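# Re-band a carton over its corner guard

## Task

Get the band wrapped once more around the carton and over the corner guard, so that at the finish the guard sits where it belongs and the carton rests flat and level.

## Robot and tools

Robot and frame. Two arms, left_arm and right_arm, stand on opposite sides of a table. Everything uses one scene frame: origin at the table centre, table top at z = +0.020 m, +z up. left_arm's base is at (+0.037, +0.461, +0.074) m on the +y side; right_arm's is at (-0.014, -0.452, +0.118) m. Image left and right do not match these names. Each gripper's fingers point along its own +x and part along its own y. end_effector_position is the point between the fingers, 3 to 4 cm short of the tips; only the outer 1.5 cm of each finger face is flat.

execute_actions(actions, cameras). actions is a list of actions. Each action is a list of up to 15 rows, one per 1/30 s step; a short list repeats its final row to fill 15 steps. Every row has 14 numbers in [-1, 1], both arms always included: left dx, dy, dz, rx, ry, rz, opening, then right dx, dy, dz, rx, ry, rz, opening. The first six of each arm are an offset, not a pose: measured along scene axes from that arm's Hand target as it was when the action began (every row of that action uses the same starting point), so sending the same offset again moves further. 1.0 equals 0.6 m of travel or 180 degrees of turn; rx, ry, rz form a single rotation vector, turned about the Hand target's position. Translations longer than 1.0 in total get shortened. Opening is absolute, not an offset: +1 fully open (0.080 m), -1 closed; empty fingers touch near -0.78. A full close takes at least 0.6 s. All zeros for an arm's six pose numbers re-asks for its Hand target; a 0 opening really commands 0, so resend the current opening to leave fingers alone. cameras: list of names, ["all"], [] or null. Pictures arrive only when asked, or when actions is empty (null default).

move(target, speed, blend, opening_speed, grip_force, blocking, cameras). target is one 14-number row as above, or a list of up to 15 such rows visited in turn; every row is an offset from the same starting Hand targets, not from the row before, in scene axes at 0.6 m / 180 deg per 1.0, with absolute openings. Paths are straight and ignore obstacles and the other arm; total time is capped at 10 s. speed: m/s, 0.002 to 4.3, default 0.25 (turn rate up to twice that in rad/s); one value or one per row. blend: corner rounding in metres per row, 0 means stop there. opening_speed: rate on the -1..+1 scale per second, at least 0.2. grip_force: newtons per finger pad, 8 to 34, one value or one per arm; it persists until changed. blocking=false returns early while motion continues. Faster moves lag, stray and overshoot more and strike harder; aiming further past a contact presses harder. Avoid paths that pass near an arm's own base.

wait(seconds 0 to 10) lets the scene run; stop() brakes a running move; zoom_image(camera cam_left_wrist or cam_right_wrist, region [x0, y0, x1, y1] pixels, at most 504 by 504) enlarges part of the latest picture; read_manual gives licence text only; finished_scene(scene) ends the current scene, given its number, and cannot be undone.

Reading results. Per arm: end_effector_position (m), end_effector_quat_wxyz, linear and angular velocity (omitted when joints read still, "within noise"), Hand target (your last commanded pose after clipping; next offsets start here), Tool commands, grip_measured (opening on the command scale, about ±2 mm error; a firmly held hard part reads up to ~0.067 narrower than it is), grip_effort_n (motor-side effort, negative closing, not pad force), joint positions, joint torques and external torque estimates. A move adds a "move:" line: done (within 8 mm and 2 degrees), off_target, moving, held (a check withheld steps or the clearance check halted the path), blocked (gripper stopped far from its goal; it then holds and presses little), or fault; limits=paced means the pose was clipped, limits=held that steps were withheld. Wrist depth lines give a 7 by 7 grid of distances ahead of each camera, rows from top left separated by " / ", from about 60 mm; "-" means no value. Cameras cam_left_wrist and cam_right_wrist are 672x504.

Behaviour to expect. Each step, commanded orientation is limited to 32 degrees from the measured one. Friction and weight leave grippers short, low or tilted, especially far out; small moves may not happen or go sideways. Check position and tilt after each move, and send the missing distance as a new offset. To grip, command about 0.08 below the opening read at first touch; less grips gently.

Avoid: dropping the band, guard or carton, letting go of anything still moving, knocking anything off the table, slamming into the table or heavy things, and strong pushes. Keep the arms, their fingers and wrist cameras from touching each other; never close one gripper on the other's fingers. Contact torque at a joint's limit (waist 17.2, shoulder 21.3, elbow 21.3, wrist pitch 5.61, wrist yaw 5.59, wrist roll 5.24 N m; held weight counts) halts that arm for 10 s. Do not send big jumps in one step (over-speed fault). Long holds, stretched poses or pushing at unreachable targets heat motors; MOTOR HOT warns from 50 °C and 95 °C forces a stop. Strain on the camera cables should be avoided. Objects may sometimes get a small outside nudge.

Each tool is called after "Request:" as name(argument=value, ...) on one line, values as JSON.

## Session

Request:
execute_actions(actions=[])

Scene clock: 0.00 s.
left_arm: end_effector_position=(+0.3396, +0.3386, +0.3570) grip_measured=+1.000 grip_effort_n=n/a end_effector_quat_wxyz=(+0.908, -0.100, -0.016, -0.407) | right_arm: end_effector_position=(+0.3085, -0.3738, +0.2300) grip_measured=+1.000 grip_effort_n=n/a end_effector_quat_wxyz=(+0.491, -0.475, +0.380, +0.624)
Joint positions: left_arm=[1.507 1.086 0.518 0.723 0.77 -0.278 0.08] | right_arm=[-1.467 1.827 1.454 -1.235 -0.261 -1.685 0.08]
Joint velocities: within noise
Joint torques (N m): no reading
External joint torques (N m): no reading
Heat: left arm: hottest elbow 37 °C (+0.0 °C/min); right arm: hottest wrist yaw 39 °C (+0.0 °C/min).
Wrist depth (mm): cam_left_wrist=[- - - - 1175 1663 - / 638 862 - - 1222 2485 - / - - - - 1703 3728 611 / 795 897 1169 1602 1848 2300 607 / 804 886 953 - - 101 644 / - 76 - 1817 2099 - - / - - 1451 1545 1626 - -] | cam_right_wrist=[282 277 276 273 270 263 1004 / 283 281 279 276 272 271 1037 / 287 285 279 279 276 1046 1051 / 289 288 284 280 277 1056 1046 / 271 271 282 283 280 1098 995 / - - 270 264 266 - 85 / - 66 295 291 1098 - 82]
Hand target: left_arm +0.3394, +0.3387, +0.3584; +0.908, -0.099, -0.018, -0.408 | right_arm +0.3085, -0.3737, +0.2303; +0.492, -0.475, +0.380, +0.624
Tool commands: left_gripper/opening=+1.0 right_gripper/opening=+1.0

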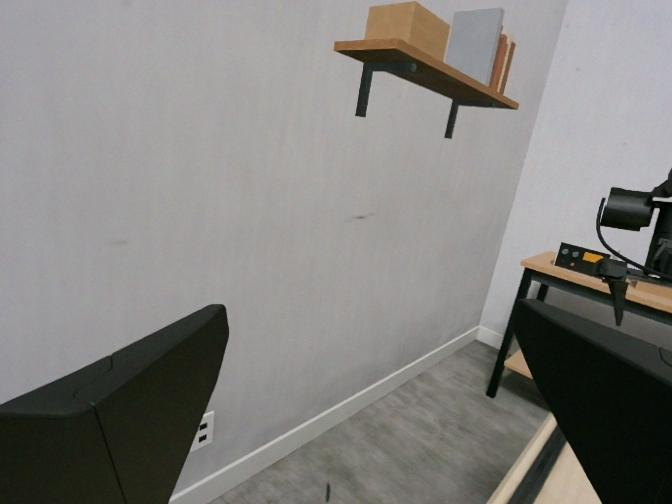

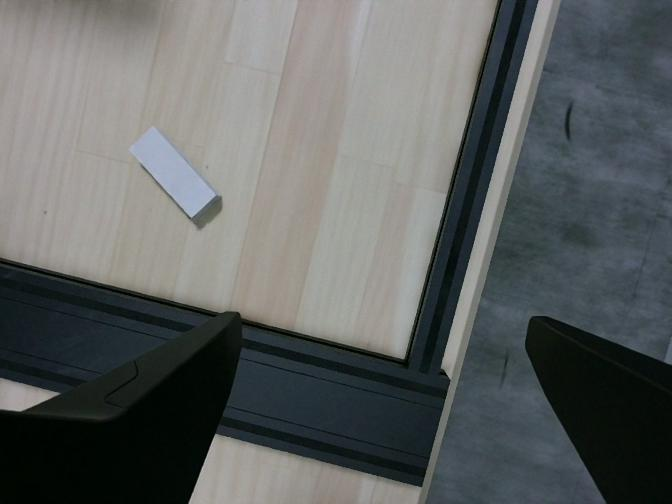

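Request:
move(target=[-0.4,-0.3,0.08,0.371,0.087,-0.2327,1,0,0,0,0,0,0,1], speed=0.4, cameras=["all"])

Scene clock: 3.03 s.
left_arm: end_effector_position=(+0.0993, +0.1606, +0.4049) grip_measured=+1.000 grip_effort_n=-0.2 end_effector_quat_wxyz=(+0.610, +0.355, +0.352, -0.615) | right_arm: end_effector_position=(+0.3085, -0.3738, +0.2300) grip_measured=+1.000 grip_effort_n=1.2 end_effector_quat_wxyz=(+0.491, -0.475, +0.380, +0.624)
Joint positions: left_arm=[0.268 1.499 1.914 -1.479 0.139 0.244 0.08] | right_arm=[-1.467 1.827 1.454 -1.235 -0.261 -1.685 0.08]
Joint torques (N m): left_arm=[-0.4 -3.95 6.31 0.88 -0.01 -0.16] | right_arm=[-0.02 -7.81 5.02 0.11 -0.22 0]
External joint torques (N m): left_arm=[-0.41 0.83 1 -0.23 -0.1 -0.16] | right_arm=[-0.02 -0.35 -0.5 -0.1 0 0]
Heat: left arm: hottest elbow 38 °C (+0.0 °C/min); right arm: hottest wrist yaw 39 °C (+0.0 °C/min).
Wrist depth (mm): cam_left_wrist=[1451 519 514 505 341 338 336 / 1423 502 498 493 350 355 385 / 1395 484 485 481 474 469 483 / 1360 472 470 468 463 462 - / 1319 464 458 461 456 101 78 / - 76 447 448 442 - - / - 87 436 437 435 431 -] | cam_right_wrist=[280 279 276 273 271 263 973 / 282 280 279 276 272 270 1051 / 286 290 281 277 277 1061 1046 / 290 285 285 282 278 1041 1046 / 274 270 285 284 281 1072 1072 / - - 269 266 267 - 85 / - 66 292 289 1098 1077 82]
Hand target: left_arm +0.0993, +0.1587, +0.4063; +0.612, +0.354, +0.352, -0.614 | right_arm +0.3085, -0.3737, +0.2303; +0.492, -0.475, +0.380, +0.624
Off the commanded pose: left_arm 0.002 m, 0 deg | right_arm 0.000 m, 0 deg.
move: done
camera_calibration:
cam_left_wrist: T_world_to_cam=[[-0.99851, 0.0215469, -0.0501433, 0.123734], [0.0300023, 0.984196, -0.174523, -0.0593163], [0.0455904, -0.175767, -0.983376, 0.494805], [0, 0, 0, 1]] pos_world=[0.102771, 0.142683, 0.482431]

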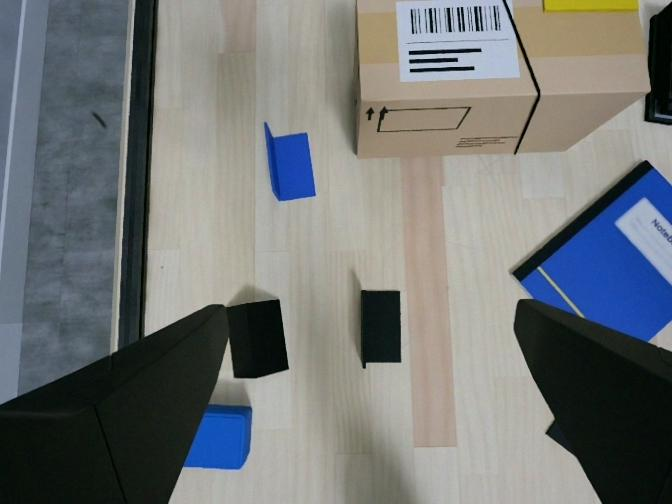

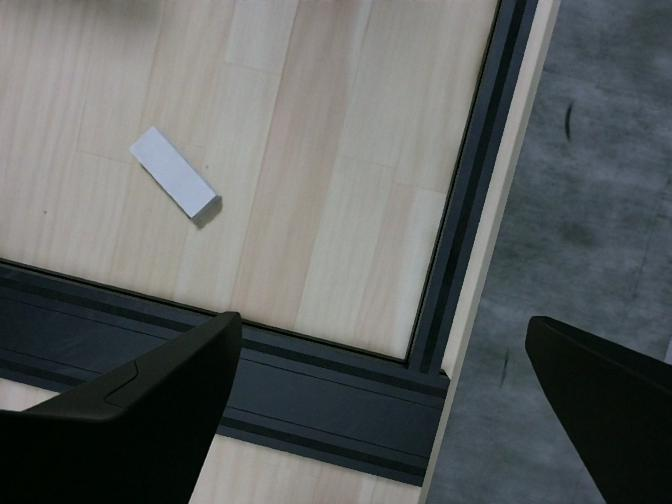

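Request:
move(target=[-0.165,-0.1,-0.05,0,0,0,1,-0.51,0.206,0.283,0.082,0.007,-0.0734,1], speed=0.35, cameras=["all"])

Scene clock: 5.47 s.
left_arm: end_effector_position=(+0.0012, +0.1015, +0.3744) grip_measured=+1.000 grip_effort_n=-0.2 end_effector_quat_wxyz=(+0.609, +0.357, +0.354, -0.613) | right_arm: end_effector_position=(+0.0025, -0.2513, +0.3967) grip_measured=+1.000 grip_effort_n=1.2 end_effector_quat_wxyz=(+0.611, -0.356, +0.356, +0.611)
Joint positions: left_arm=[-0.128 1.624 1.894 -1.326 -0.058 -0.099 0.08] | right_arm=[-0.145 1.029 1.374 -1.404 -0.065 -0.112 0.08]
Joint torques (N m): left_arm=[-0.3 -5.19 6.65 1.29 -0.14 -0.17] | right_arm=[0.22 -1.61 6.42 0.95 0.06 0.12]
External joint torques (N m): left_arm=[-0.3 0.91 0.96 0.18 -0.11 -0.17] | right_arm=[0.21 -0.01 0.85 -0.18 0.11 0.12]
Heat: left arm: hottest elbow 38 °C (+11.0 °C/min); right arm: hottest wrist yaw 39 °C (+0.0 °C/min).
Wrist depth (mm): cam_left_wrist=[485 474 468 304 297 298 452 / 482 463 301 295 293 291 439 / 452 453 444 367 375 432 429 / 446 440 439 436 432 430 416 / 439 435 427 423 422 101 78 / - 76 417 416 411 - - / - 87 410 407 403 401 -] | cam_right_wrist=[512 536 529 506 501 502 496 / 502 488 334 332 330 484 481 / 485 484 327 324 320 469 469 / 462 465 462 456 457 457 455 / 454 453 451 450 445 446 447 / - - 437 434 434 - 85 / - 66 427 426 424 420 82]
Hand target: left_arm +0.0003, +0.0987, +0.3764; +0.612, +0.354, +0.352, -0.614 | right_arm +0.0025, -0.2501, +0.4000; +0.613, -0.354, +0.354, +0.612
Off the commanded pose: left_arm 0.003 m, 1 deg | right_arm 0.004 m, 0 deg.
move: done
camera_calibration:
cam_left_wrist: T_world_to_cam=[[-0.998412, 0.0225333, -0.0516231, 0.0259236], [0.0309277, 0.985288, -0.168079, -0.00608922], [0.0470762, -0.169409, -0.984421, 0.458657], [0, 0, 0, 1]] pos_world=[0.00447891, 0.0831161, 0.451826]
cam_right_wrist: T_world_to_cam=[[0.999959, 0.00577835, -0.00697748, 0.0145693], [0.00446236, -0.984427, -0.175736, -0.145143], [-0.00788428, 0.175697, -0.984413, 0.511609], [0, 0, 0, 1]] pos_world=[-0.00988737, -0.232855, 0.47823]

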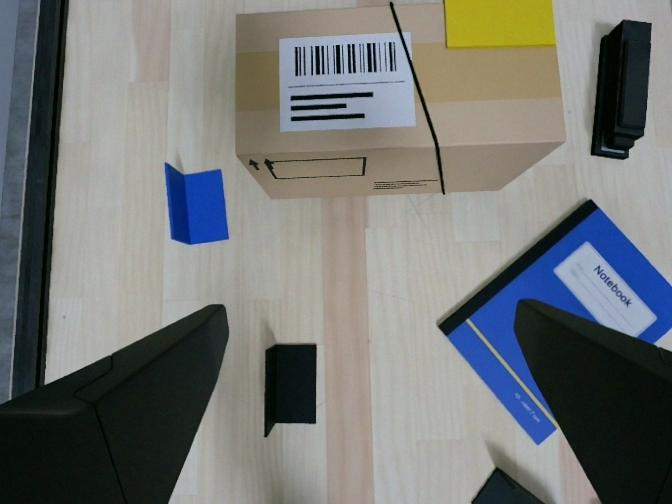

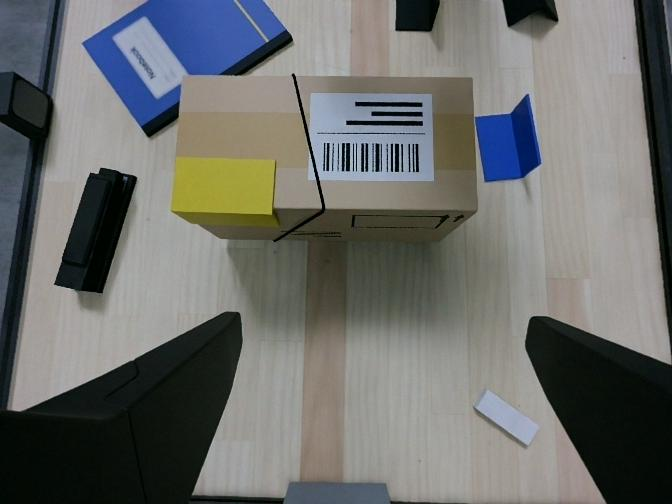

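Request:
zoom_image(camera="cam_right_wrist", region=[150, 60, 490, 250])

Request:
zoom_image(camera="cam_left_wrist", region=[220, 0, 580, 210])

Request:
zoom_image(camera="cam_left_wrist", region=[140, 140, 360, 460])

Scaled by 1.482 from the camera's 672x504 image, which has a finer 960x720 frame.

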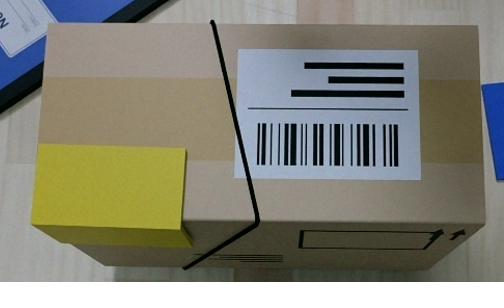

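Scaled by 1.400 from the camera's 672x504 image, which has a finer 960x720 frame.

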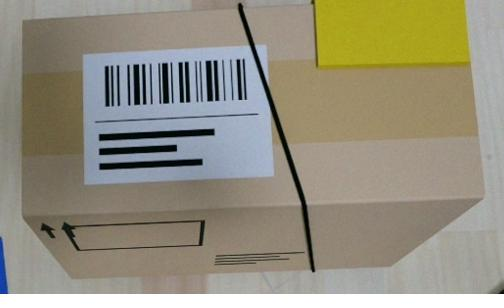

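Scaled by 1.575 from the camera's 672x504 image, which has a finer 960x720 frame.

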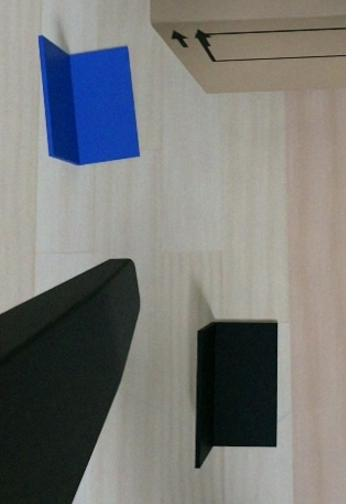

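Request:
move(target=[0.266,0.06,-0.294,-0.271,0.0867,-0.18,1,-0.2875,-0.05,-0.333,0.2717,-0.0857,-0.1819,1], speed=0.35, cameras=["all"])

Scene clock: 9.57 s.
left_arm: end_effector_position=(+0.1589, +0.1344, +0.2021) grip_measured=+1.000 grip_effort_n=-0.2 end_effector_quat_wxyz=(+0.461, +0.073, +0.039, -0.884) | right_arm: end_effector_position=(-0.1634, -0.2774, +0.2074) grip_measured=+1.000 grip_effort_n=1.2 end_effector_quat_wxyz=(+0.885, -0.032, +0.090, +0.455)
Joint positions: left_arm=[0.785 1.695 0.741 0.177 1.334 0.76 0.08] | right_arm=[1.33 2.033 0.932 -1.577 1.136 2.741 0.08]
Joint torques (N m): left_arm=[0.28 -4.78 4.68 1.25 0.6 0.24] | right_arm=[1.66 -1.35 3.67 -1 0.19 0.14]
External joint torques (N m): left_arm=[0.34 1.33 -0.5 0.19 0.15 0.24] | right_arm=[1.64 4.59 1.14 0.05 -0.08 0.14]
Heat: left arm: hottest elbow 39 °C (+12.5 °C/min); right arm: hottest wrist yaw 39 °C (+0.0 °C/min).
Wrist depth (mm): cam_left_wrist=[- - 534 559 609 - - / 1523 1703 594 550 580 1663 - / 562 647 326 283 321 361 - / 482 481 427 289 355 447 524 / 385 384 347 329 357 110 79 / - 76 293 293 293 102 - / - 87 246 246 246 245 -] | cam_right_wrist=[1619 1706 2808 569 1431 - - / 1619 1747 742 604 - - - / 666 666 272 297 295 632 - / 497 427 - 249 299 493 462 / 370 409 225 271 348 398 379 / - - 250 294 310 290 85 / - 66 261 261 260 261 82]
Hand target: left_arm +0.1598, +0.1347, +0.2000; -0.460, -0.072, -0.038, +0.884 | right_arm -0.1700, -0.2801, +0.2003; +0.884, -0.038, +0.074, +0.459
Off the commanded pose: left_arm 0.002 m, 0 deg | right_arm 0.010 m, 2 deg.
joint read past its limit (right arm) — joint 4 (wrist pitch), lower limit.
joint sent to its limit (right arm) — joint 4 (wrist pitch), lower limit. The joint targets still meet the commanded pose.
move: off_target (right_arm)
camera_calibration:
cam_left_wrist: T_world_to_cam=[[-0.835821, 0.547446, -0.0412903, 0.0753073], [0.298925, 0.390723, -0.87062, 0.106952], [-0.460485, -0.740026, -0.49022, 0.344616], [0, 0, 0, 1]] pos_world=[0.189663, 0.172009, 0.265162]
cam_right_wrist: T_world_to_cam=[[0.816239, -0.577209, -0.0241592, -0.00891593], [-0.307955, -0.39934, -0.863534, 0.0505514], [0.488792, 0.71229, -0.503711, 0.458816], [0, 0, 0, 1]] pos_world=[-0.201421, -0.311769, 0.274549]

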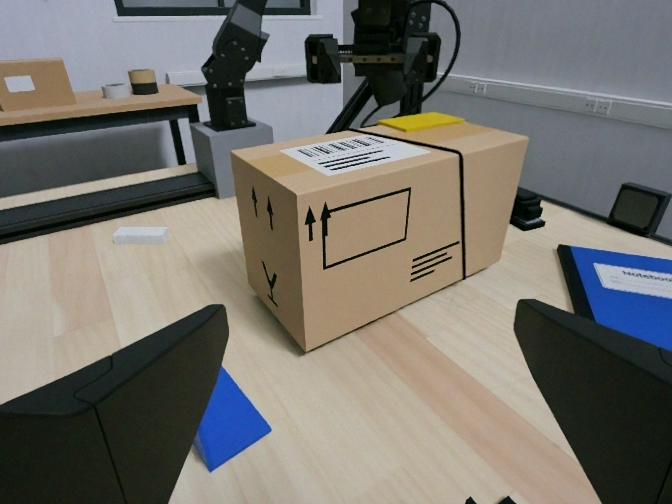

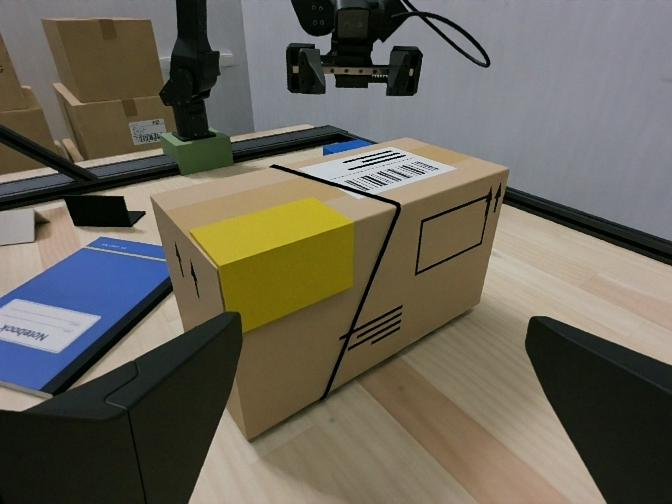

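Request:
zoom_image(camera="cam_left_wrist", region=[220, 110, 540, 370])

Request:
zoom_image(camera="cam_right_wrist", region=[140, 130, 520, 450])

Scaled by 1.575 from the camera's 672x504 image, which has a finer 960x720 frame.

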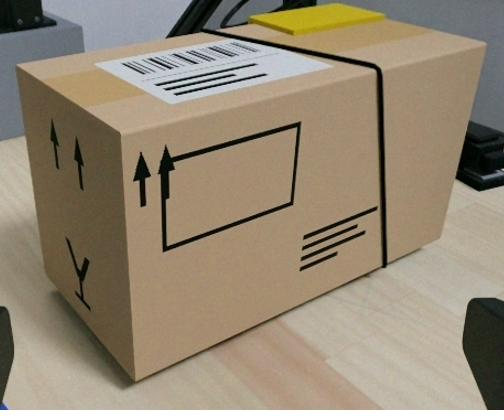

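Scaled by 1.326 from the camera's 672x504 image, which has a finer 960x720 frame.

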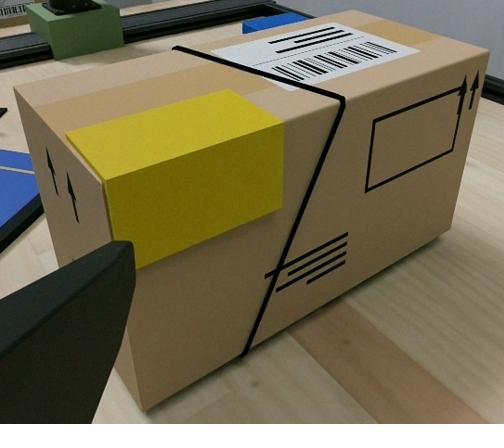

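Request:
move(target=[-0.378,-0.181,0.07,0.1919,-0.0608,0.1882,-0.3,0.2167,0.1152,0.0678,-0.191,0.0602,0.189,-0.3], speed=0.3, cameras=["all"])

Scene clock: 14.77 s.
left_arm: end_effector_position=(-0.0660, +0.0293, +0.2406) grip_measured=-0.297 grip_effort_n=-15.6 end_effector_quat_wxyz=(+0.652, +0.273, +0.271, -0.654) | right_arm: end_effector_position=(-0.0395, -0.2136, +0.2359) grip_measured=-0.298 grip_effort_n=-12.3 end_effector_quat_wxyz=(+0.653, -0.275, +0.272, +0.651)
Joint positions: left_arm=[-0.309 1.673 1.26 -0.4 -0.211 -0.215 0.022] | right_arm=[0.182 0.804 0.488 -0.489 0.142 0.139 0.022]
Joint torques (N m): left_arm=[-0.04 -5.99 7.75 1.17 -0.22 -0.16] | right_arm=[-0.29 -1.4 7.7 1.29 -0.08 -0.05]
External joint torques (N m): left_arm=[-0.01 1.42 1.13 -0.2 -0.12 -0.17] | right_arm=[-0.3 0.05 0.96 -0.11 -0.14 -0.06]
Heat: left arm: hottest elbow 39 °C (+8.1 °C/min); right arm: hottest wrist yaw 39 °C (+0.0 °C/min).
Wrist depth (mm): cam_left_wrist=[428 416 415 200 193 385 386 / 191 188 185 182 179 177 357 / 175 174 170 168 165 163 316 / 167 165 166 168 170 171 299 / - 294 262 264 236 286 284 / 286 289 - 268 80 - - / - - - 256 75 - -] | cam_right_wrist=[422 434 412 422 209 406 415 / 379 200 193 193 193 193 197 / 350 173 176 175 177 177 177 / 298 316 - 178 176 175 173 / 295 299 291 262 232 290 300 / 282 284 - 276 84 - 285 / - - - 258 86 - -]
Hand target: left_arm -0.0669, +0.0260, +0.2420; +0.653, +0.271, +0.271, -0.653 | right_arm -0.0400, -0.2110, +0.2410; +0.653, -0.271, +0.271, +0.653
Off the commanded pose: left_arm 0.004 m, 0 deg | right_arm 0.006 m, 1 deg.
move: done
camera_calibration:
cam_left_wrist: T_world_to_cam=[[-0.998497, 0.00523196, -0.0545568, -0.0451258], [0.0276321, 0.907717, -0.418672, 0.107043], [0.0473317, -0.41955, -0.906497, 0.306472], [0, 0, 0, 1]] pos_world=[-0.0625216, 0.0316515, 0.32017]
cam_right_wrist: T_world_to_cam=[[0.999984, 0.00556671, 0.000519788, 0.0535047], [0.00526366, -0.906034, -0.423173, -0.0609365], [-0.00188473, 0.423169, -0.906049, 0.380979], [0, 0, 0, 1]] pos_world=[-0.0524651, -0.216727, 0.319371]

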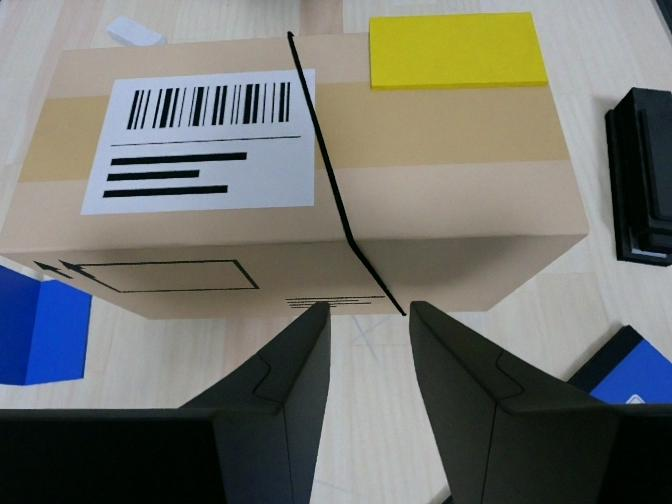

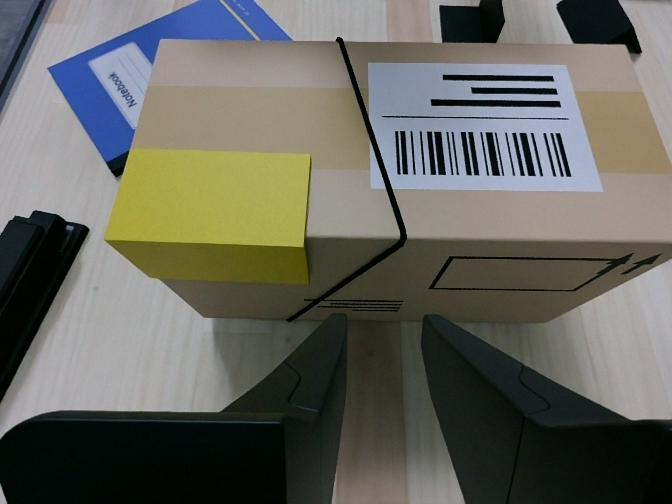

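Request:
move(target=[0,0,0,0,0,0,-0.3,0.0208,0.0617,-0.0475,0,0,0,-0.3], speed=0.12, cameras=["all"])

Scene clock: 16.73 s.
left_arm: end_effector_position=(-0.0660, +0.0294, +0.2406) grip_measured=-0.297 grip_effort_n=-15.6 end_effector_quat_wxyz=(+0.652, +0.273, +0.271, -0.654) | right_arm: end_effector_position=(-0.0279, -0.1722, +0.2177) grip_measured=-0.298 grip_effort_n=-12.3 end_effector_quat_wxyz=(+0.655, -0.267, +0.266, +0.654)
Joint positions: left_arm=[-0.309 1.673 1.26 -0.401 -0.211 -0.215 0.022] | right_arm=[0.069 1.029 0.479 -0.226 0.062 0.058 0.022]
Joint torques (N m): left_arm=[-0.12 -5.96 7.71 1.2 -0.22 -0.17] | right_arm=[-0.28 -2.38 4.8 1.76 -0.13 -0.03]
External joint torques (N m): left_arm=[-0.12 1.39 1.07 -0.19 -0.12 -0.17] | right_arm=[-0.27 0.26 -1.76 0.33 -0.16 -0.03]
Heat: left arm: hottest elbow 40 °C (+10.8 °C/min); right arm: hottest wrist yaw 39 °C (+0.0 °C/min).
Wrist depth (mm): cam_left_wrist=[428 415 414 200 196 384 385 / 191 188 186 182 179 178 362 / 174 174 170 168 165 163 319 / 167 166 167 168 170 171 298 / 296 295 262 264 235 286 284 / 289 288 - 268 80 - - / - - - 255 76 - -] | cam_right_wrist=[407 402 407 409 413 394 386 / - 172 172 175 175 172 172 / 159 157 156 156 157 156 156 / - 138 142 144 143 143 143 / - 135 - 135 135 137 137 / 266 263 - 250 91 - 262 / - - - 241 86 - -]
Hand target: left_arm -0.0669, +0.0261, +0.2421; +0.653, +0.271, +0.271, -0.653 | right_arm -0.0276, -0.1740, +0.2124; +0.653, -0.271, +0.271, +0.653
Off the commanded pose: left_arm 0.004 m, 0 deg | right_arm 0.005 m, 1 deg.
move: done
camera_calibration:
cam_left_wrist: T_world_to_cam=[[-0.99849, 0.00530168, -0.0546841, -0.0450923], [0.0277318, 0.907866, -0.418343, 0.106805], [0.0474279, -0.419227, -0.906642, 0.306465], [0, 0, 0, 1]] pos_world=[-0.0625211, 0.0317533, 0.320069]
cam_right_wrist: T_world_to_cam=[[0.999979, 0.00593945, -0.00240728, 0.0423522], [0.0042637, -0.896997, -0.442016, -0.0256444], [-0.00478466, 0.441996, -0.897004, 0.348194], [0, 0, 0, 1]] pos_world=[-0.040576, -0.177155, 0.301098]

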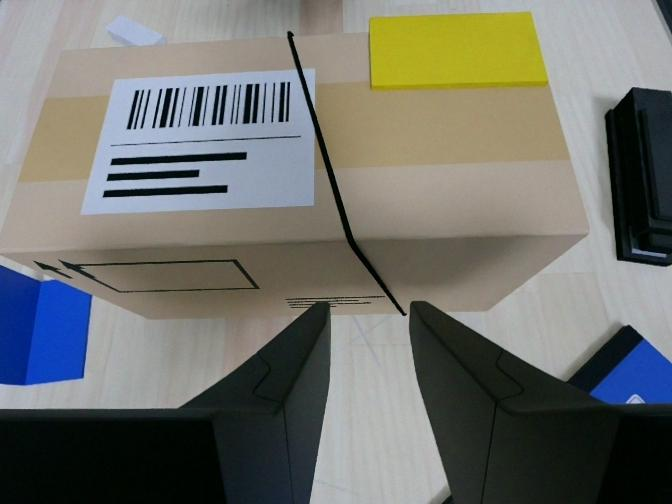

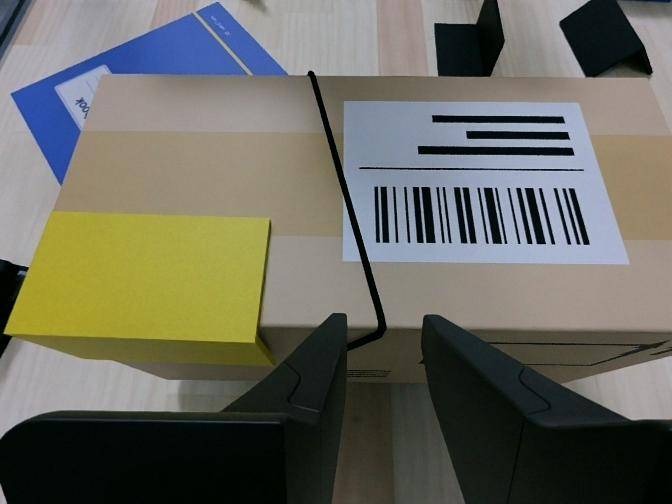

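Request:
move(target=[0,0,0,0,0,0,-0.3,0.001,0.007,-0.0215,0,0,0,-0.3], speed=0.06, cameras=["cam_right_wrist"])

Scene clock: 17.83 s.
left_arm: end_effector_position=(-0.0660, +0.0294, +0.2406) grip_measured=-0.297 grip_effort_n=-15.6 end_effector_quat_wxyz=(+0.652, +0.273, +0.271, -0.654) | right_arm: end_effector_position=(-0.0273, -0.1675, +0.2052) grip_measured=-0.298 grip_effort_n=-12.3 end_effector_quat_wxyz=(+0.655, -0.267, +0.266, +0.655)
Joint positions: left_arm=[-0.309 1.673 1.26 -0.401 -0.211 -0.215 0.022] | right_arm=[0.063 1.079 0.448 -0.143 0.058 0.054 0.022]
Joint torques (N m): left_arm=[-0.14 -5.97 7.72 1.19 -0.22 -0.16] | right_arm=[-0.28 -2.53 4.58 1.74 -0.13 -0.05]
External joint torques (N m): left_arm=[-0.14 1.44 1.05 -0.2 -0.11 -0.16] | right_arm=[-0.27 0.29 -1.88 0.3 -0.16 -0.05]
Heat: left arm: hottest elbow 40 °C (+10.1 °C/min); right arm: hottest wrist yaw 39 °C (+0.0 °C/min).
Wrist depth (mm): cam_left_wrist=[428 418 201 199 190 393 385 / 190 188 185 182 179 177 361 / 174 174 171 166 165 163 324 / 166 166 166 168 170 172 299 / - 295 261 265 236 285 285 / 286 290 - 269 80 - - / - - - 255 76 - -] | cam_right_wrist=[390 371 368 391 388 387 368 / 157 156 156 156 155 156 156 / - 142 142 142 142 141 141 / - 127 128 130 128 130 128 / - - 122 122 122 122 122 / 255 252 - 214 100 - 247 / - - - 231 86 - -]
Hand target: left_arm -0.0669, +0.0261, +0.2421; +0.653, +0.271, +0.271, -0.653 | right_arm -0.0270, -0.1698, +0.1995; +0.653, -0.271, +0.271, +0.653
Off the commanded pose: left_arm 0.004 m, 0 deg | right_arm 0.006 m, 1 deg.
move: done
camera_calibration:
cam_right_wrist: T_world_to_cam=[[0.999979, 0.00594161, -0.00239965, 0.0416923], [0.00426281, -0.896423, -0.443179, -0.0265167], [-0.0047843, 0.44316, -0.89643, 0.334942], [0, 0, 0, 1]] pos_world=[-0.039976, -0.172451, 0.2886]
Images, in order (width x height): cam_right_wrist 672x504.

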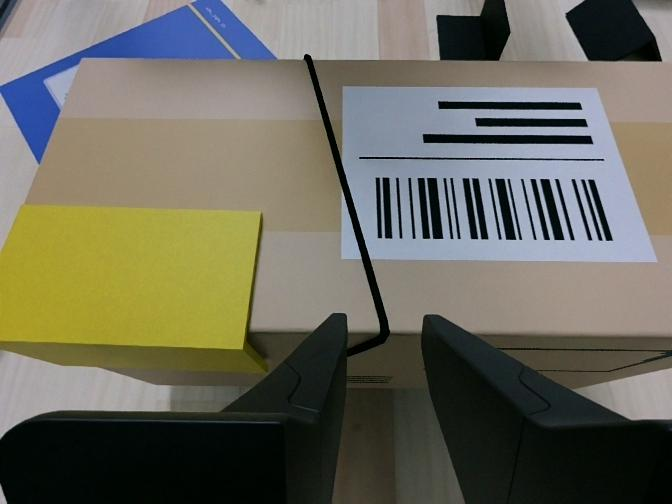

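Request:
move(target=[0,0,0,0,0,0,-0.3,0,0.001,-0.0118,0,0,0,-0.3], speed=0.05, cameras=["all"])

Scene clock: 18.80 s.
left_arm: end_effector_position=(-0.0660, +0.0294, +0.2406) grip_measured=-0.297 grip_effort_n=-15.6 end_effector_quat_wxyz=(+0.652, +0.273, +0.271, -0.654) | right_arm: end_effector_position=(-0.0273, -0.1668, +0.1982) grip_measured=-0.298 grip_effort_n=-12.3 end_effector_quat_wxyz=(+0.656, -0.267, +0.266, +0.654)
Joint positions: left_arm=[-0.309 1.673 1.26 -0.401 -0.211 -0.215 0.022] | right_arm=[0.063 1.1 0.427 -0.102 0.058 0.054 0.022]
Joint torques (N m): left_arm=[-0.16 -5.96 7.73 1.19 -0.23 -0.17] | right_arm=[-0.3 -2.45 4.47 1.81 -0.13 -0.04]
External joint torques (N m): left_arm=[-0.21 1.42 1.12 -0.18 -0.12 -0.17] | right_arm=[-0.31 0.42 -1.88 0.37 -0.15 -0.04]
Heat: left arm: hottest elbow 40 °C (+9.6 °C/min); right arm: hottest wrist yaw 39 °C (+0.0 °C/min).
Wrist depth (mm): cam_left_wrist=[426 417 199 198 - 385 385 / 191 188 185 182 178 178 362 / 174 174 170 167 165 163 326 / 166 166 166 169 170 171 298 / - 295 262 264 236 286 284 / 288 290 - 269 80 - - / - - - 255 76 - -] | cam_right_wrist=[380 367 365 377 379 375 161 / 147 147 147 147 147 147 146 / - 136 136 136 134 133 131 / 121 118 120 122 124 124 124 / - - 115 116 115 117 117 / 248 240 - 210 100 - 240 / - - - 227 86 - -]
Hand target: left_arm -0.0669, +0.0261, +0.2421; +0.653, +0.271, +0.271, -0.653 | right_arm -0.0269, -0.1691, +0.1925; +0.653, -0.271, +0.271, +0.653
Off the commanded pose: left_arm 0.004 m, 0 deg | right_arm 0.006 m, 1 deg.
move: done
camera_calibration:
cam_left_wrist: T_world_to_cam=[[-0.99849, 0.00530168, -0.0546841, -0.0450923], [0.0277318, 0.907866, -0.418343, 0.106805], [0.0474279, -0.419227, -0.906642, 0.306465], [0, 0, 0, 1]] pos_world=[-0.0625211, 0.0317533, 0.320069]
cam_right_wrist: T_world_to_cam=[[0.999981, 0.00562839, -0.00244285, 0.0415301], [0.00396289, -0.896425, -0.443178, -0.0290943], [-0.00468421, 0.44316, -0.89643, 0.328406], [0, 0, 0, 1]] pos_world=[-0.0398757, -0.171851, 0.2816]

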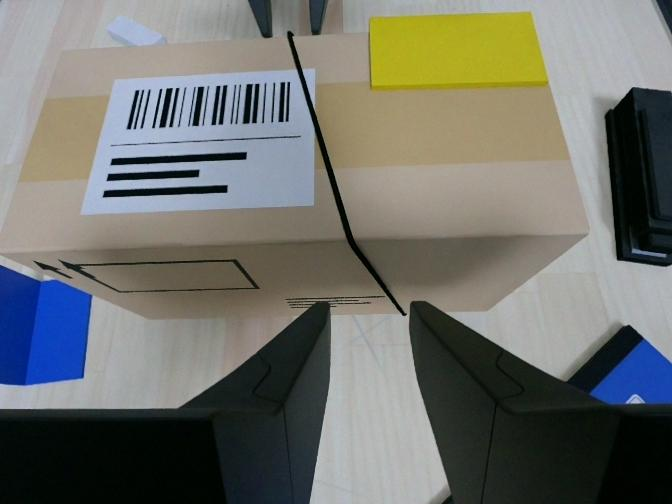

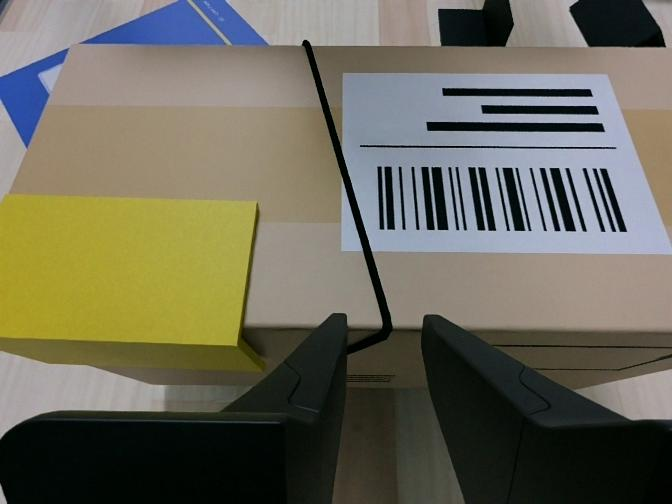

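Request:
move(target=[0,0,0,0,0,0,-0.3,0,0,0,0,0,0,-1], speed=0.05, opening_speed=1.0, cameras=["all"])

Scene clock: 19.93 s.
left_arm: end_effector_position=(-0.0660, +0.0294, +0.2406) grip_measured=-0.297 grip_effort_n=-15.6 end_effector_quat_wxyz=(+0.652, +0.273, +0.271, -0.654) | right_arm: end_effector_position=(-0.0272, -0.1667, +0.1983) grip_measured=-0.765 grip_effort_n=-70.5 end_effector_quat_wxyz=(+0.656, -0.266, +0.266, +0.654)
Joint positions: left_arm=[-0.309 1.673 1.26 -0.401 -0.211 -0.215 0.022] | right_arm=[0.063 1.1 0.427 -0.101 0.058 0.054 0.001]
Joint torques (N m): left_arm=[-0.14 -5.96 7.71 1.2 -0.22 -0.17] | right_arm=[-0.26 -2.45 4.49 1.74 -0.13 -0.03]
External joint torques (N m): left_arm=[-0.15 1.54 1 -0.2 -0.11 -0.17] | right_arm=[-0.26 0.41 -1.85 0.3 -0.15 -0.03]
Heat: left arm: hottest elbow 40 °C (+9.0 °C/min); right arm: hottest wrist yaw 39 °C (+0.0 °C/min).
Wrist depth (mm): cam_left_wrist=[431 411 200 199 - 398 383 / 190 188 185 182 178 178 358 / 174 174 170 167 165 163 320 / 166 165 167 168 171 172 298 / - 295 261 265 236 285 285 / 287 289 - 268 80 - - / - - - 256 76 - -] | cam_right_wrist=[391 367 368 382 380 379 337 / 148 148 147 147 147 147 147 / - 134 134 137 134 134 131 / 121 119 121 121 125 125 125 / - 112 117 115 115 117 117 / 245 241 - - 79 199 240 / - - - - - - -]
Hand target: left_arm -0.0669, +0.0261, +0.2421; +0.653, +0.271, +0.271, -0.653 | right_arm -0.0269, -0.1692, +0.1924; +0.653, -0.271, +0.271, +0.653
Off the commanded pose: left_arm 0.004 m, 0 deg | right_arm 0.006 m, 1 deg.
move: done
camera_calibration:
cam_left_wrist: T_world_to_cam=[[-0.99849, 0.00530168, -0.0546841, -0.0450923], [0.0277318, 0.907866, -0.418343, 0.106805], [0.0474279, -0.419227, -0.906642, 0.306465], [0, 0, 0, 1]] pos_world=[-0.0625211, 0.0317533, 0.320069]
cam_right_wrist: T_world_to_cam=[[0.999983, 0.00522852, -0.00252467, 0.0413839], [0.00356284, -0.895911, -0.444219, -0.0285912], [-0.00458448, 0.444202, -0.895915, 0.328489], [0, 0, 0, 1]] pos_world=[-0.0397754, -0.171747, 0.281702]

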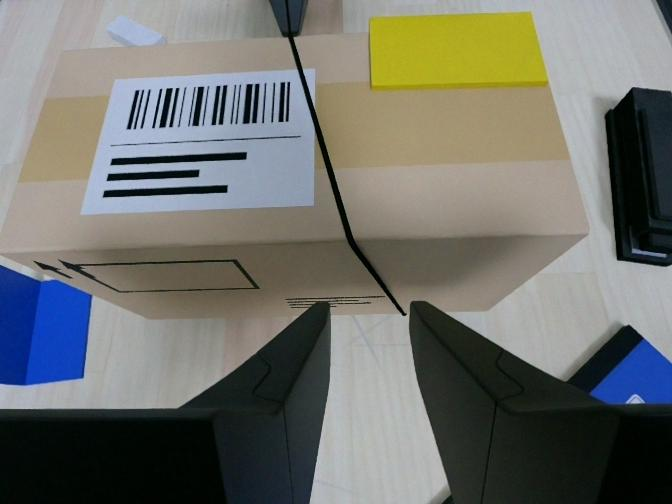

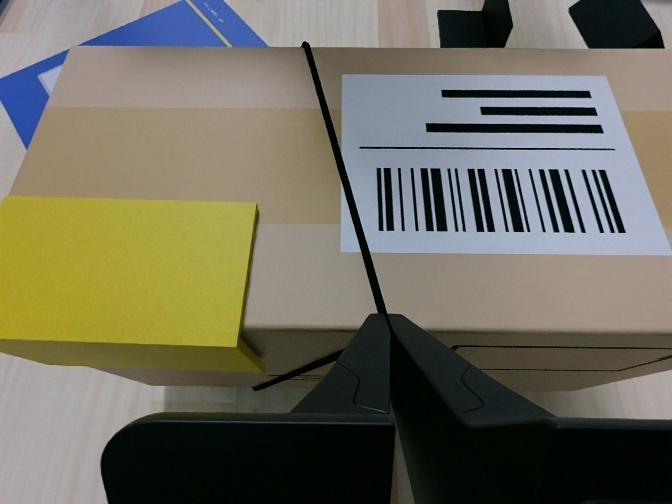

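Request:
zoom_image(camera="cam_right_wrist", region=[280, 260, 480, 410])

Request:
zoom_image(camera="cam_left_wrist", region=[230, 0, 350, 90])

Scaled by 2.520 from the camera's 672x504 image, which has a finer 960x720 frame.

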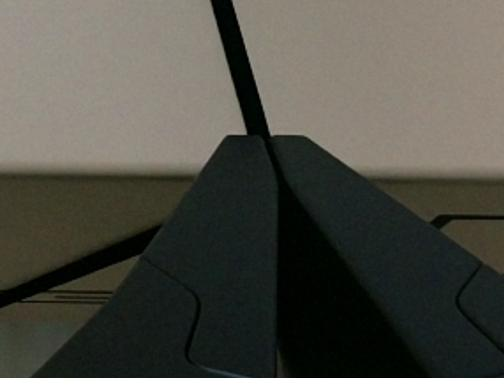

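Scaled by 4.200 from the camera's 672x504 image, which has a finer 960x720 frame.

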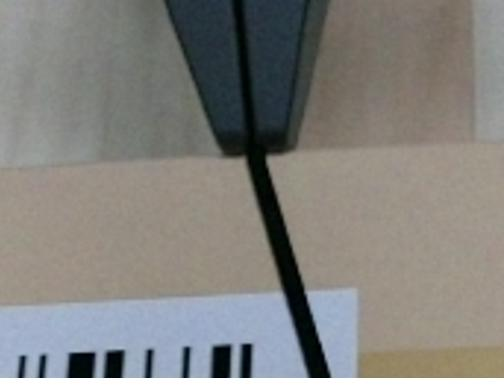

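Request:
move(target=[0,0,0,0,0,0,-0.3,0,-0.022,0.022,0,0,0,-1], speed=0.05, cameras=["all"])

Scene clock: 21.10 s.
left_arm: end_effector_position=(-0.0660, +0.0294, +0.2406) grip_measured=-0.297 grip_effort_n=-15.6 end_effector_quat_wxyz=(+0.652, +0.273, +0.271, -0.654) | right_arm: end_effector_position=(-0.0276, -0.1817, +0.2035) grip_measured=-0.766 grip_effort_n=-70.9 end_effector_quat_wxyz=(+0.650, -0.275, +0.273, +0.654)
Joint positions: left_arm=[-0.309 1.673 1.26 -0.401 -0.211 -0.215 0.022] | right_arm=[0.066 1.015 0.427 -0.209 0.054 0.054 0.001]
Joint torques (N m): left_arm=[-0.14 -5.95 7.72 1.2 -0.22 -0.16] | right_arm=[-0.05 -4.27 5.6 1.23 0.13 0.1]
External joint torques (N m): left_arm=[-0.22 1.53 0.99 -0.22 -0.11 -0.17] | right_arm=[-0.07 -1.83 -0.89 -0.19 0.1 0.1]
Heat: left arm: hottest elbow 40 °C (+8.5 °C/min); right arm: hottest wrist yaw 39 °C (+0.0 °C/min).
Wrist depth (mm): cam_left_wrist=[429 417 411 200 - 403 385 / 191 188 185 182 179 177 363 / 174 174 170 166 166 163 325 / 166 165 166 168 170 171 300 / - 295 261 264 236 286 286 / 286 289 - 269 80 - - / - - - 256 76 - -] | cam_right_wrist=[379 166 166 165 165 165 165 / 151 151 151 150 150 150 150 / 135 138 136 140 137 137 137 / - - 128 125 125 128 124 / 265 259 204 149 133 163 160 / 253 252 252 - 79 251 248 / - - - - - - -]
Hand target: left_arm -0.0669, +0.0261, +0.2421; +0.653, +0.271, +0.271, -0.653 | right_arm -0.0270, -0.1824, +0.2057; +0.653, -0.271, +0.271, +0.653
Off the commanded pose: left_arm 0.004 m, 0 deg | right_arm 0.002 m, 1 deg.
move: done
camera_calibration:
cam_left_wrist: T_world_to_cam=[[-0.99849, 0.00530168, -0.0546841, -0.0450923], [0.0277318, 0.907866, -0.418343, 0.106805], [0.0474279, -0.419227, -0.906642, 0.306465], [0, 0, 0, 1]] pos_world=[-0.0625211, 0.0317533, 0.320069]
cam_right_wrist: T_world_to_cam=[[0.999926, 0.0115364, -0.00375741, 0.0432955], [0.00886304, -0.906023, -0.423136, -0.0456726], [-0.00828578, 0.423072, -0.906058, 0.337872], [0, 0, 0, 1]] pos_world=[-0.0400879, -0.184824, 0.286968]

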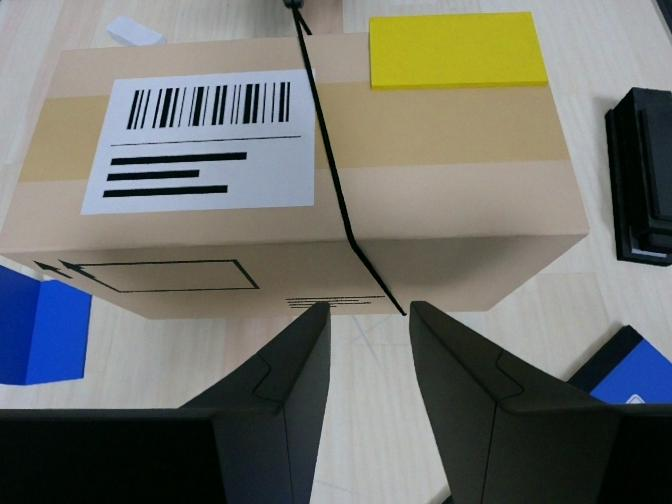

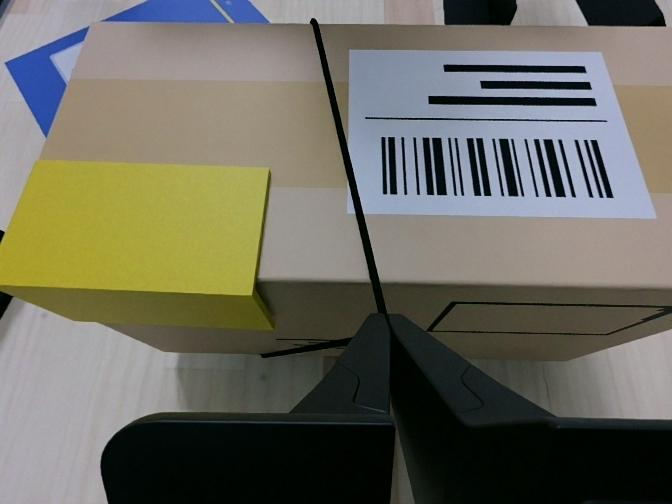

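Request:
move(target=[[0,0,0,0,0,0,-0.3,0,0,0.022,0,0,0,-1],[0,0,0,0,0,0,-0.3,-0.1133,0,0.022,0,0,0,-1]], speed=0.06, blend=0.004, cameras=["all"])

Scene clock: 23.10 s.
left_arm: end_effector_position=(-0.0660, +0.0294, +0.2406) grip_measured=-0.297 grip_effort_n=-15.6 end_effector_quat_wxyz=(+0.652, +0.273, +0.271, -0.654) | right_arm: end_effector_position=(-0.0919, -0.1858, +0.2127) grip_measured=-0.766 grip_effort_n=-70.9 end_effector_quat_wxyz=(+0.653, -0.277, +0.273, +0.650)
Joint positions: left_arm=[-0.309 1.673 1.26 -0.401 -0.211 -0.215 0.022] | right_arm=[0.441 1.085 0.51 -0.281 0.317 0.335 0.001]
Joint torques (N m): left_arm=[-0.13 -5.96 7.7 1.19 -0.22 -0.17] | right_arm=[0.51 -2.94 7.6 1.18 0.22 0.1]
External joint torques (N m): left_arm=[-0.19 1.49 1.03 -0.2 -0.11 -0.17] | right_arm=[0.51 -0.11 1.22 -0.14 0.06 0.1]
Heat: left arm: hottest elbow 40 °C (+7.8 °C/min); right arm: hottest wrist yaw 39 °C (+0.0 °C/min).
Wrist depth (mm): cam_left_wrist=[430 419 414 199 197 392 387 / 191 187 185 182 178 177 357 / 174 174 170 167 164 164 329 / 167 165 166 168 170 172 300 / 301 295 262 264 236 287 285 / 288 289 - 268 80 - - / - - - 256 75 - -] | cam_right_wrist=[388 382 364 177 178 177 380 / 345 337 160 163 161 161 162 / 317 316 149 143 150 147 148 / 260 293 133 133 135 134 137 / 252 273 269 91 146 187 183 / 251 259 258 - 79 261 261 / - - - - - - -]
Hand target: left_arm -0.0669, +0.0261, +0.2421; +0.653, +0.271, +0.271, -0.653 | right_arm -0.0949, -0.1824, +0.2188; +0.653, -0.271, +0.271, +0.653
Off the commanded pose: left_arm 0.004 m, 0 deg | right_arm 0.008 m, 1 deg.
move: done
camera_calibration:
cam_left_wrist: T_world_to_cam=[[-0.99849, 0.00530168, -0.0546841, -0.0450923], [0.0277318, 0.907866, -0.418343, 0.106805], [0.0474279, -0.419227, -0.906642, 0.306465], [0, 0, 0, 1]] pos_world=[-0.0625211, 0.0317533, 0.320069]
cam_right_wrist: T_world_to_cam=[[0.999981, 0.00563311, 0.00250572, 0.105276], [0.00616468, -0.907974, -0.418981, -0.0464569], [-0.0000850334, 0.418988, -0.907992, 0.347904], [0, 0, 0, 1]] pos_world=[-0.104958, -0.188542, 0.296165]

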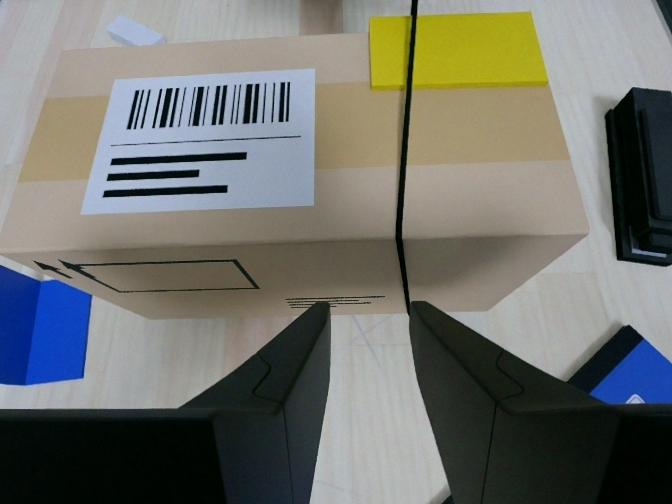

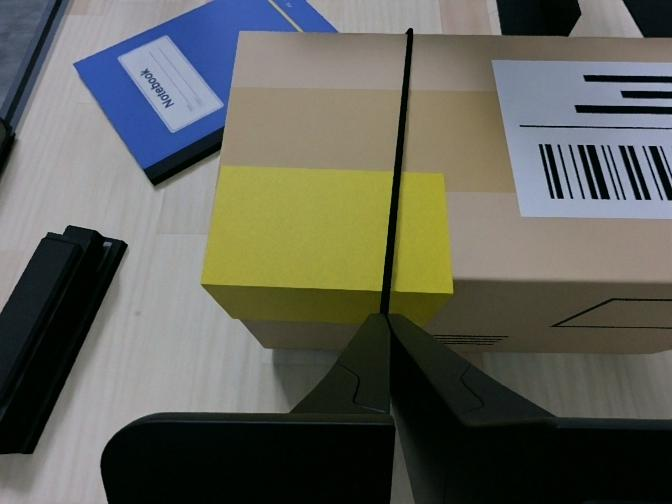

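Request:
move(target=[[0,0,0,0,0,0,-0.3,-0.032,0,0,0,0,0,-1],[0,0,0,0,0,0,-0.3,0.0017,0,0,0,0,0,-1]], speed=0.06, cameras=["all"])

Scene clock: 24.87 s.
left_arm: end_effector_position=(-0.0660, +0.0294, +0.2406) grip_measured=-0.297 grip_effort_n=-15.6 end_effector_quat_wxyz=(+0.652, +0.273, +0.271, -0.654) | right_arm: end_effector_position=(-0.0943, -0.1808, +0.2179) grip_measured=-0.766 grip_effort_n=-70.9 end_effector_quat_wxyz=(+0.654, -0.275, +0.272, +0.650)
Joint positions: left_arm=[-0.309 1.673 1.26 -0.401 -0.211 -0.215 0.022] | right_arm=[0.443 1.102 0.537 -0.286 0.322 0.337 0.001]
Joint torques (N m): left_arm=[-0.14 -5.98 7.74 1.19 -0.22 -0.16] | right_arm=[-0.09 -5.07 4.86 1.53 0.01 -0.04]
External joint torques (N m): left_arm=[-0.14 1.45 1.09 -0.19 -0.12 -0.16] | right_arm=[-0.09 -2.07 -1.6 0.19 -0.15 -0.04]
Heat: left arm: hottest elbow 41 °C (+9.7 °C/min); right arm: hottest wrist yaw 39 °C (+0.0 °C/min).
Wrist depth (mm): cam_left_wrist=[428 414 414 200 191 387 386 / 190 187 186 182 177 177 361 / 174 174 170 168 166 164 323 / 166 165 167 168 170 172 298 / 312 295 261 264 236 286 286 / 284 289 - 268 80 - - / - - - 255 75 - -] | cam_right_wrist=[407 391 370 397 394 394 387 / 354 341 170 170 168 168 169 / 325 322 156 155 156 154 154 / 263 301 - - 140 142 142 / 245 278 275 133 136 164 162 / 255 264 264 - 79 266 265 / - - - - - - -]
Hand target: left_arm -0.0669, +0.0261, +0.2421; +0.653, +0.271, +0.271, -0.653 | right_arm -0.0939, -0.1824, +0.2188; +0.653, -0.271, +0.271, +0.653
Off the commanded pose: left_arm 0.004 m, 0 deg | right_arm 0.002 m, 1 deg.
move: done
camera_calibration:
cam_left_wrist: T_world_to_cam=[[-0.99849, 0.00530168, -0.0546841, -0.0450923], [0.0277318, 0.907866, -0.418343, 0.106805], [0.0474279, -0.419227, -0.906642, 0.306465], [0, 0, 0, 1]] pos_world=[-0.0625211, 0.0317533, 0.320069]
cam_right_wrist: T_world_to_cam=[[0.99999, 0.00382412, 0.0023616, 0.107348], [0.0044649, -0.905474, -0.424379, -0.0383427], [0.000515494, 0.424385, -0.905482, 0.351083], [0, 0, 0, 1]] pos_world=[-0.107356, -0.184123, 0.301374]

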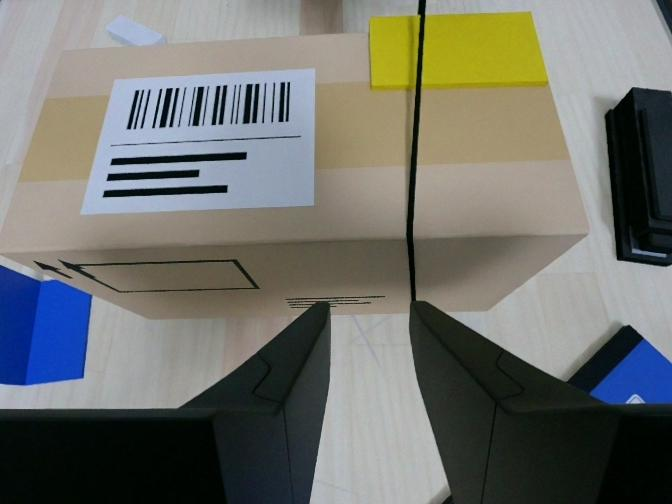

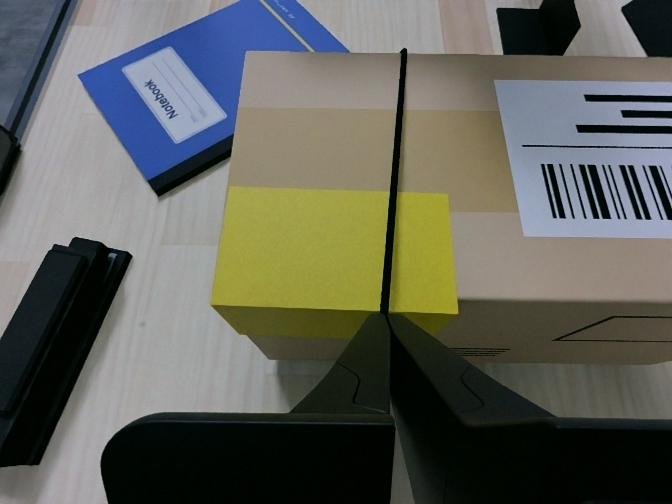

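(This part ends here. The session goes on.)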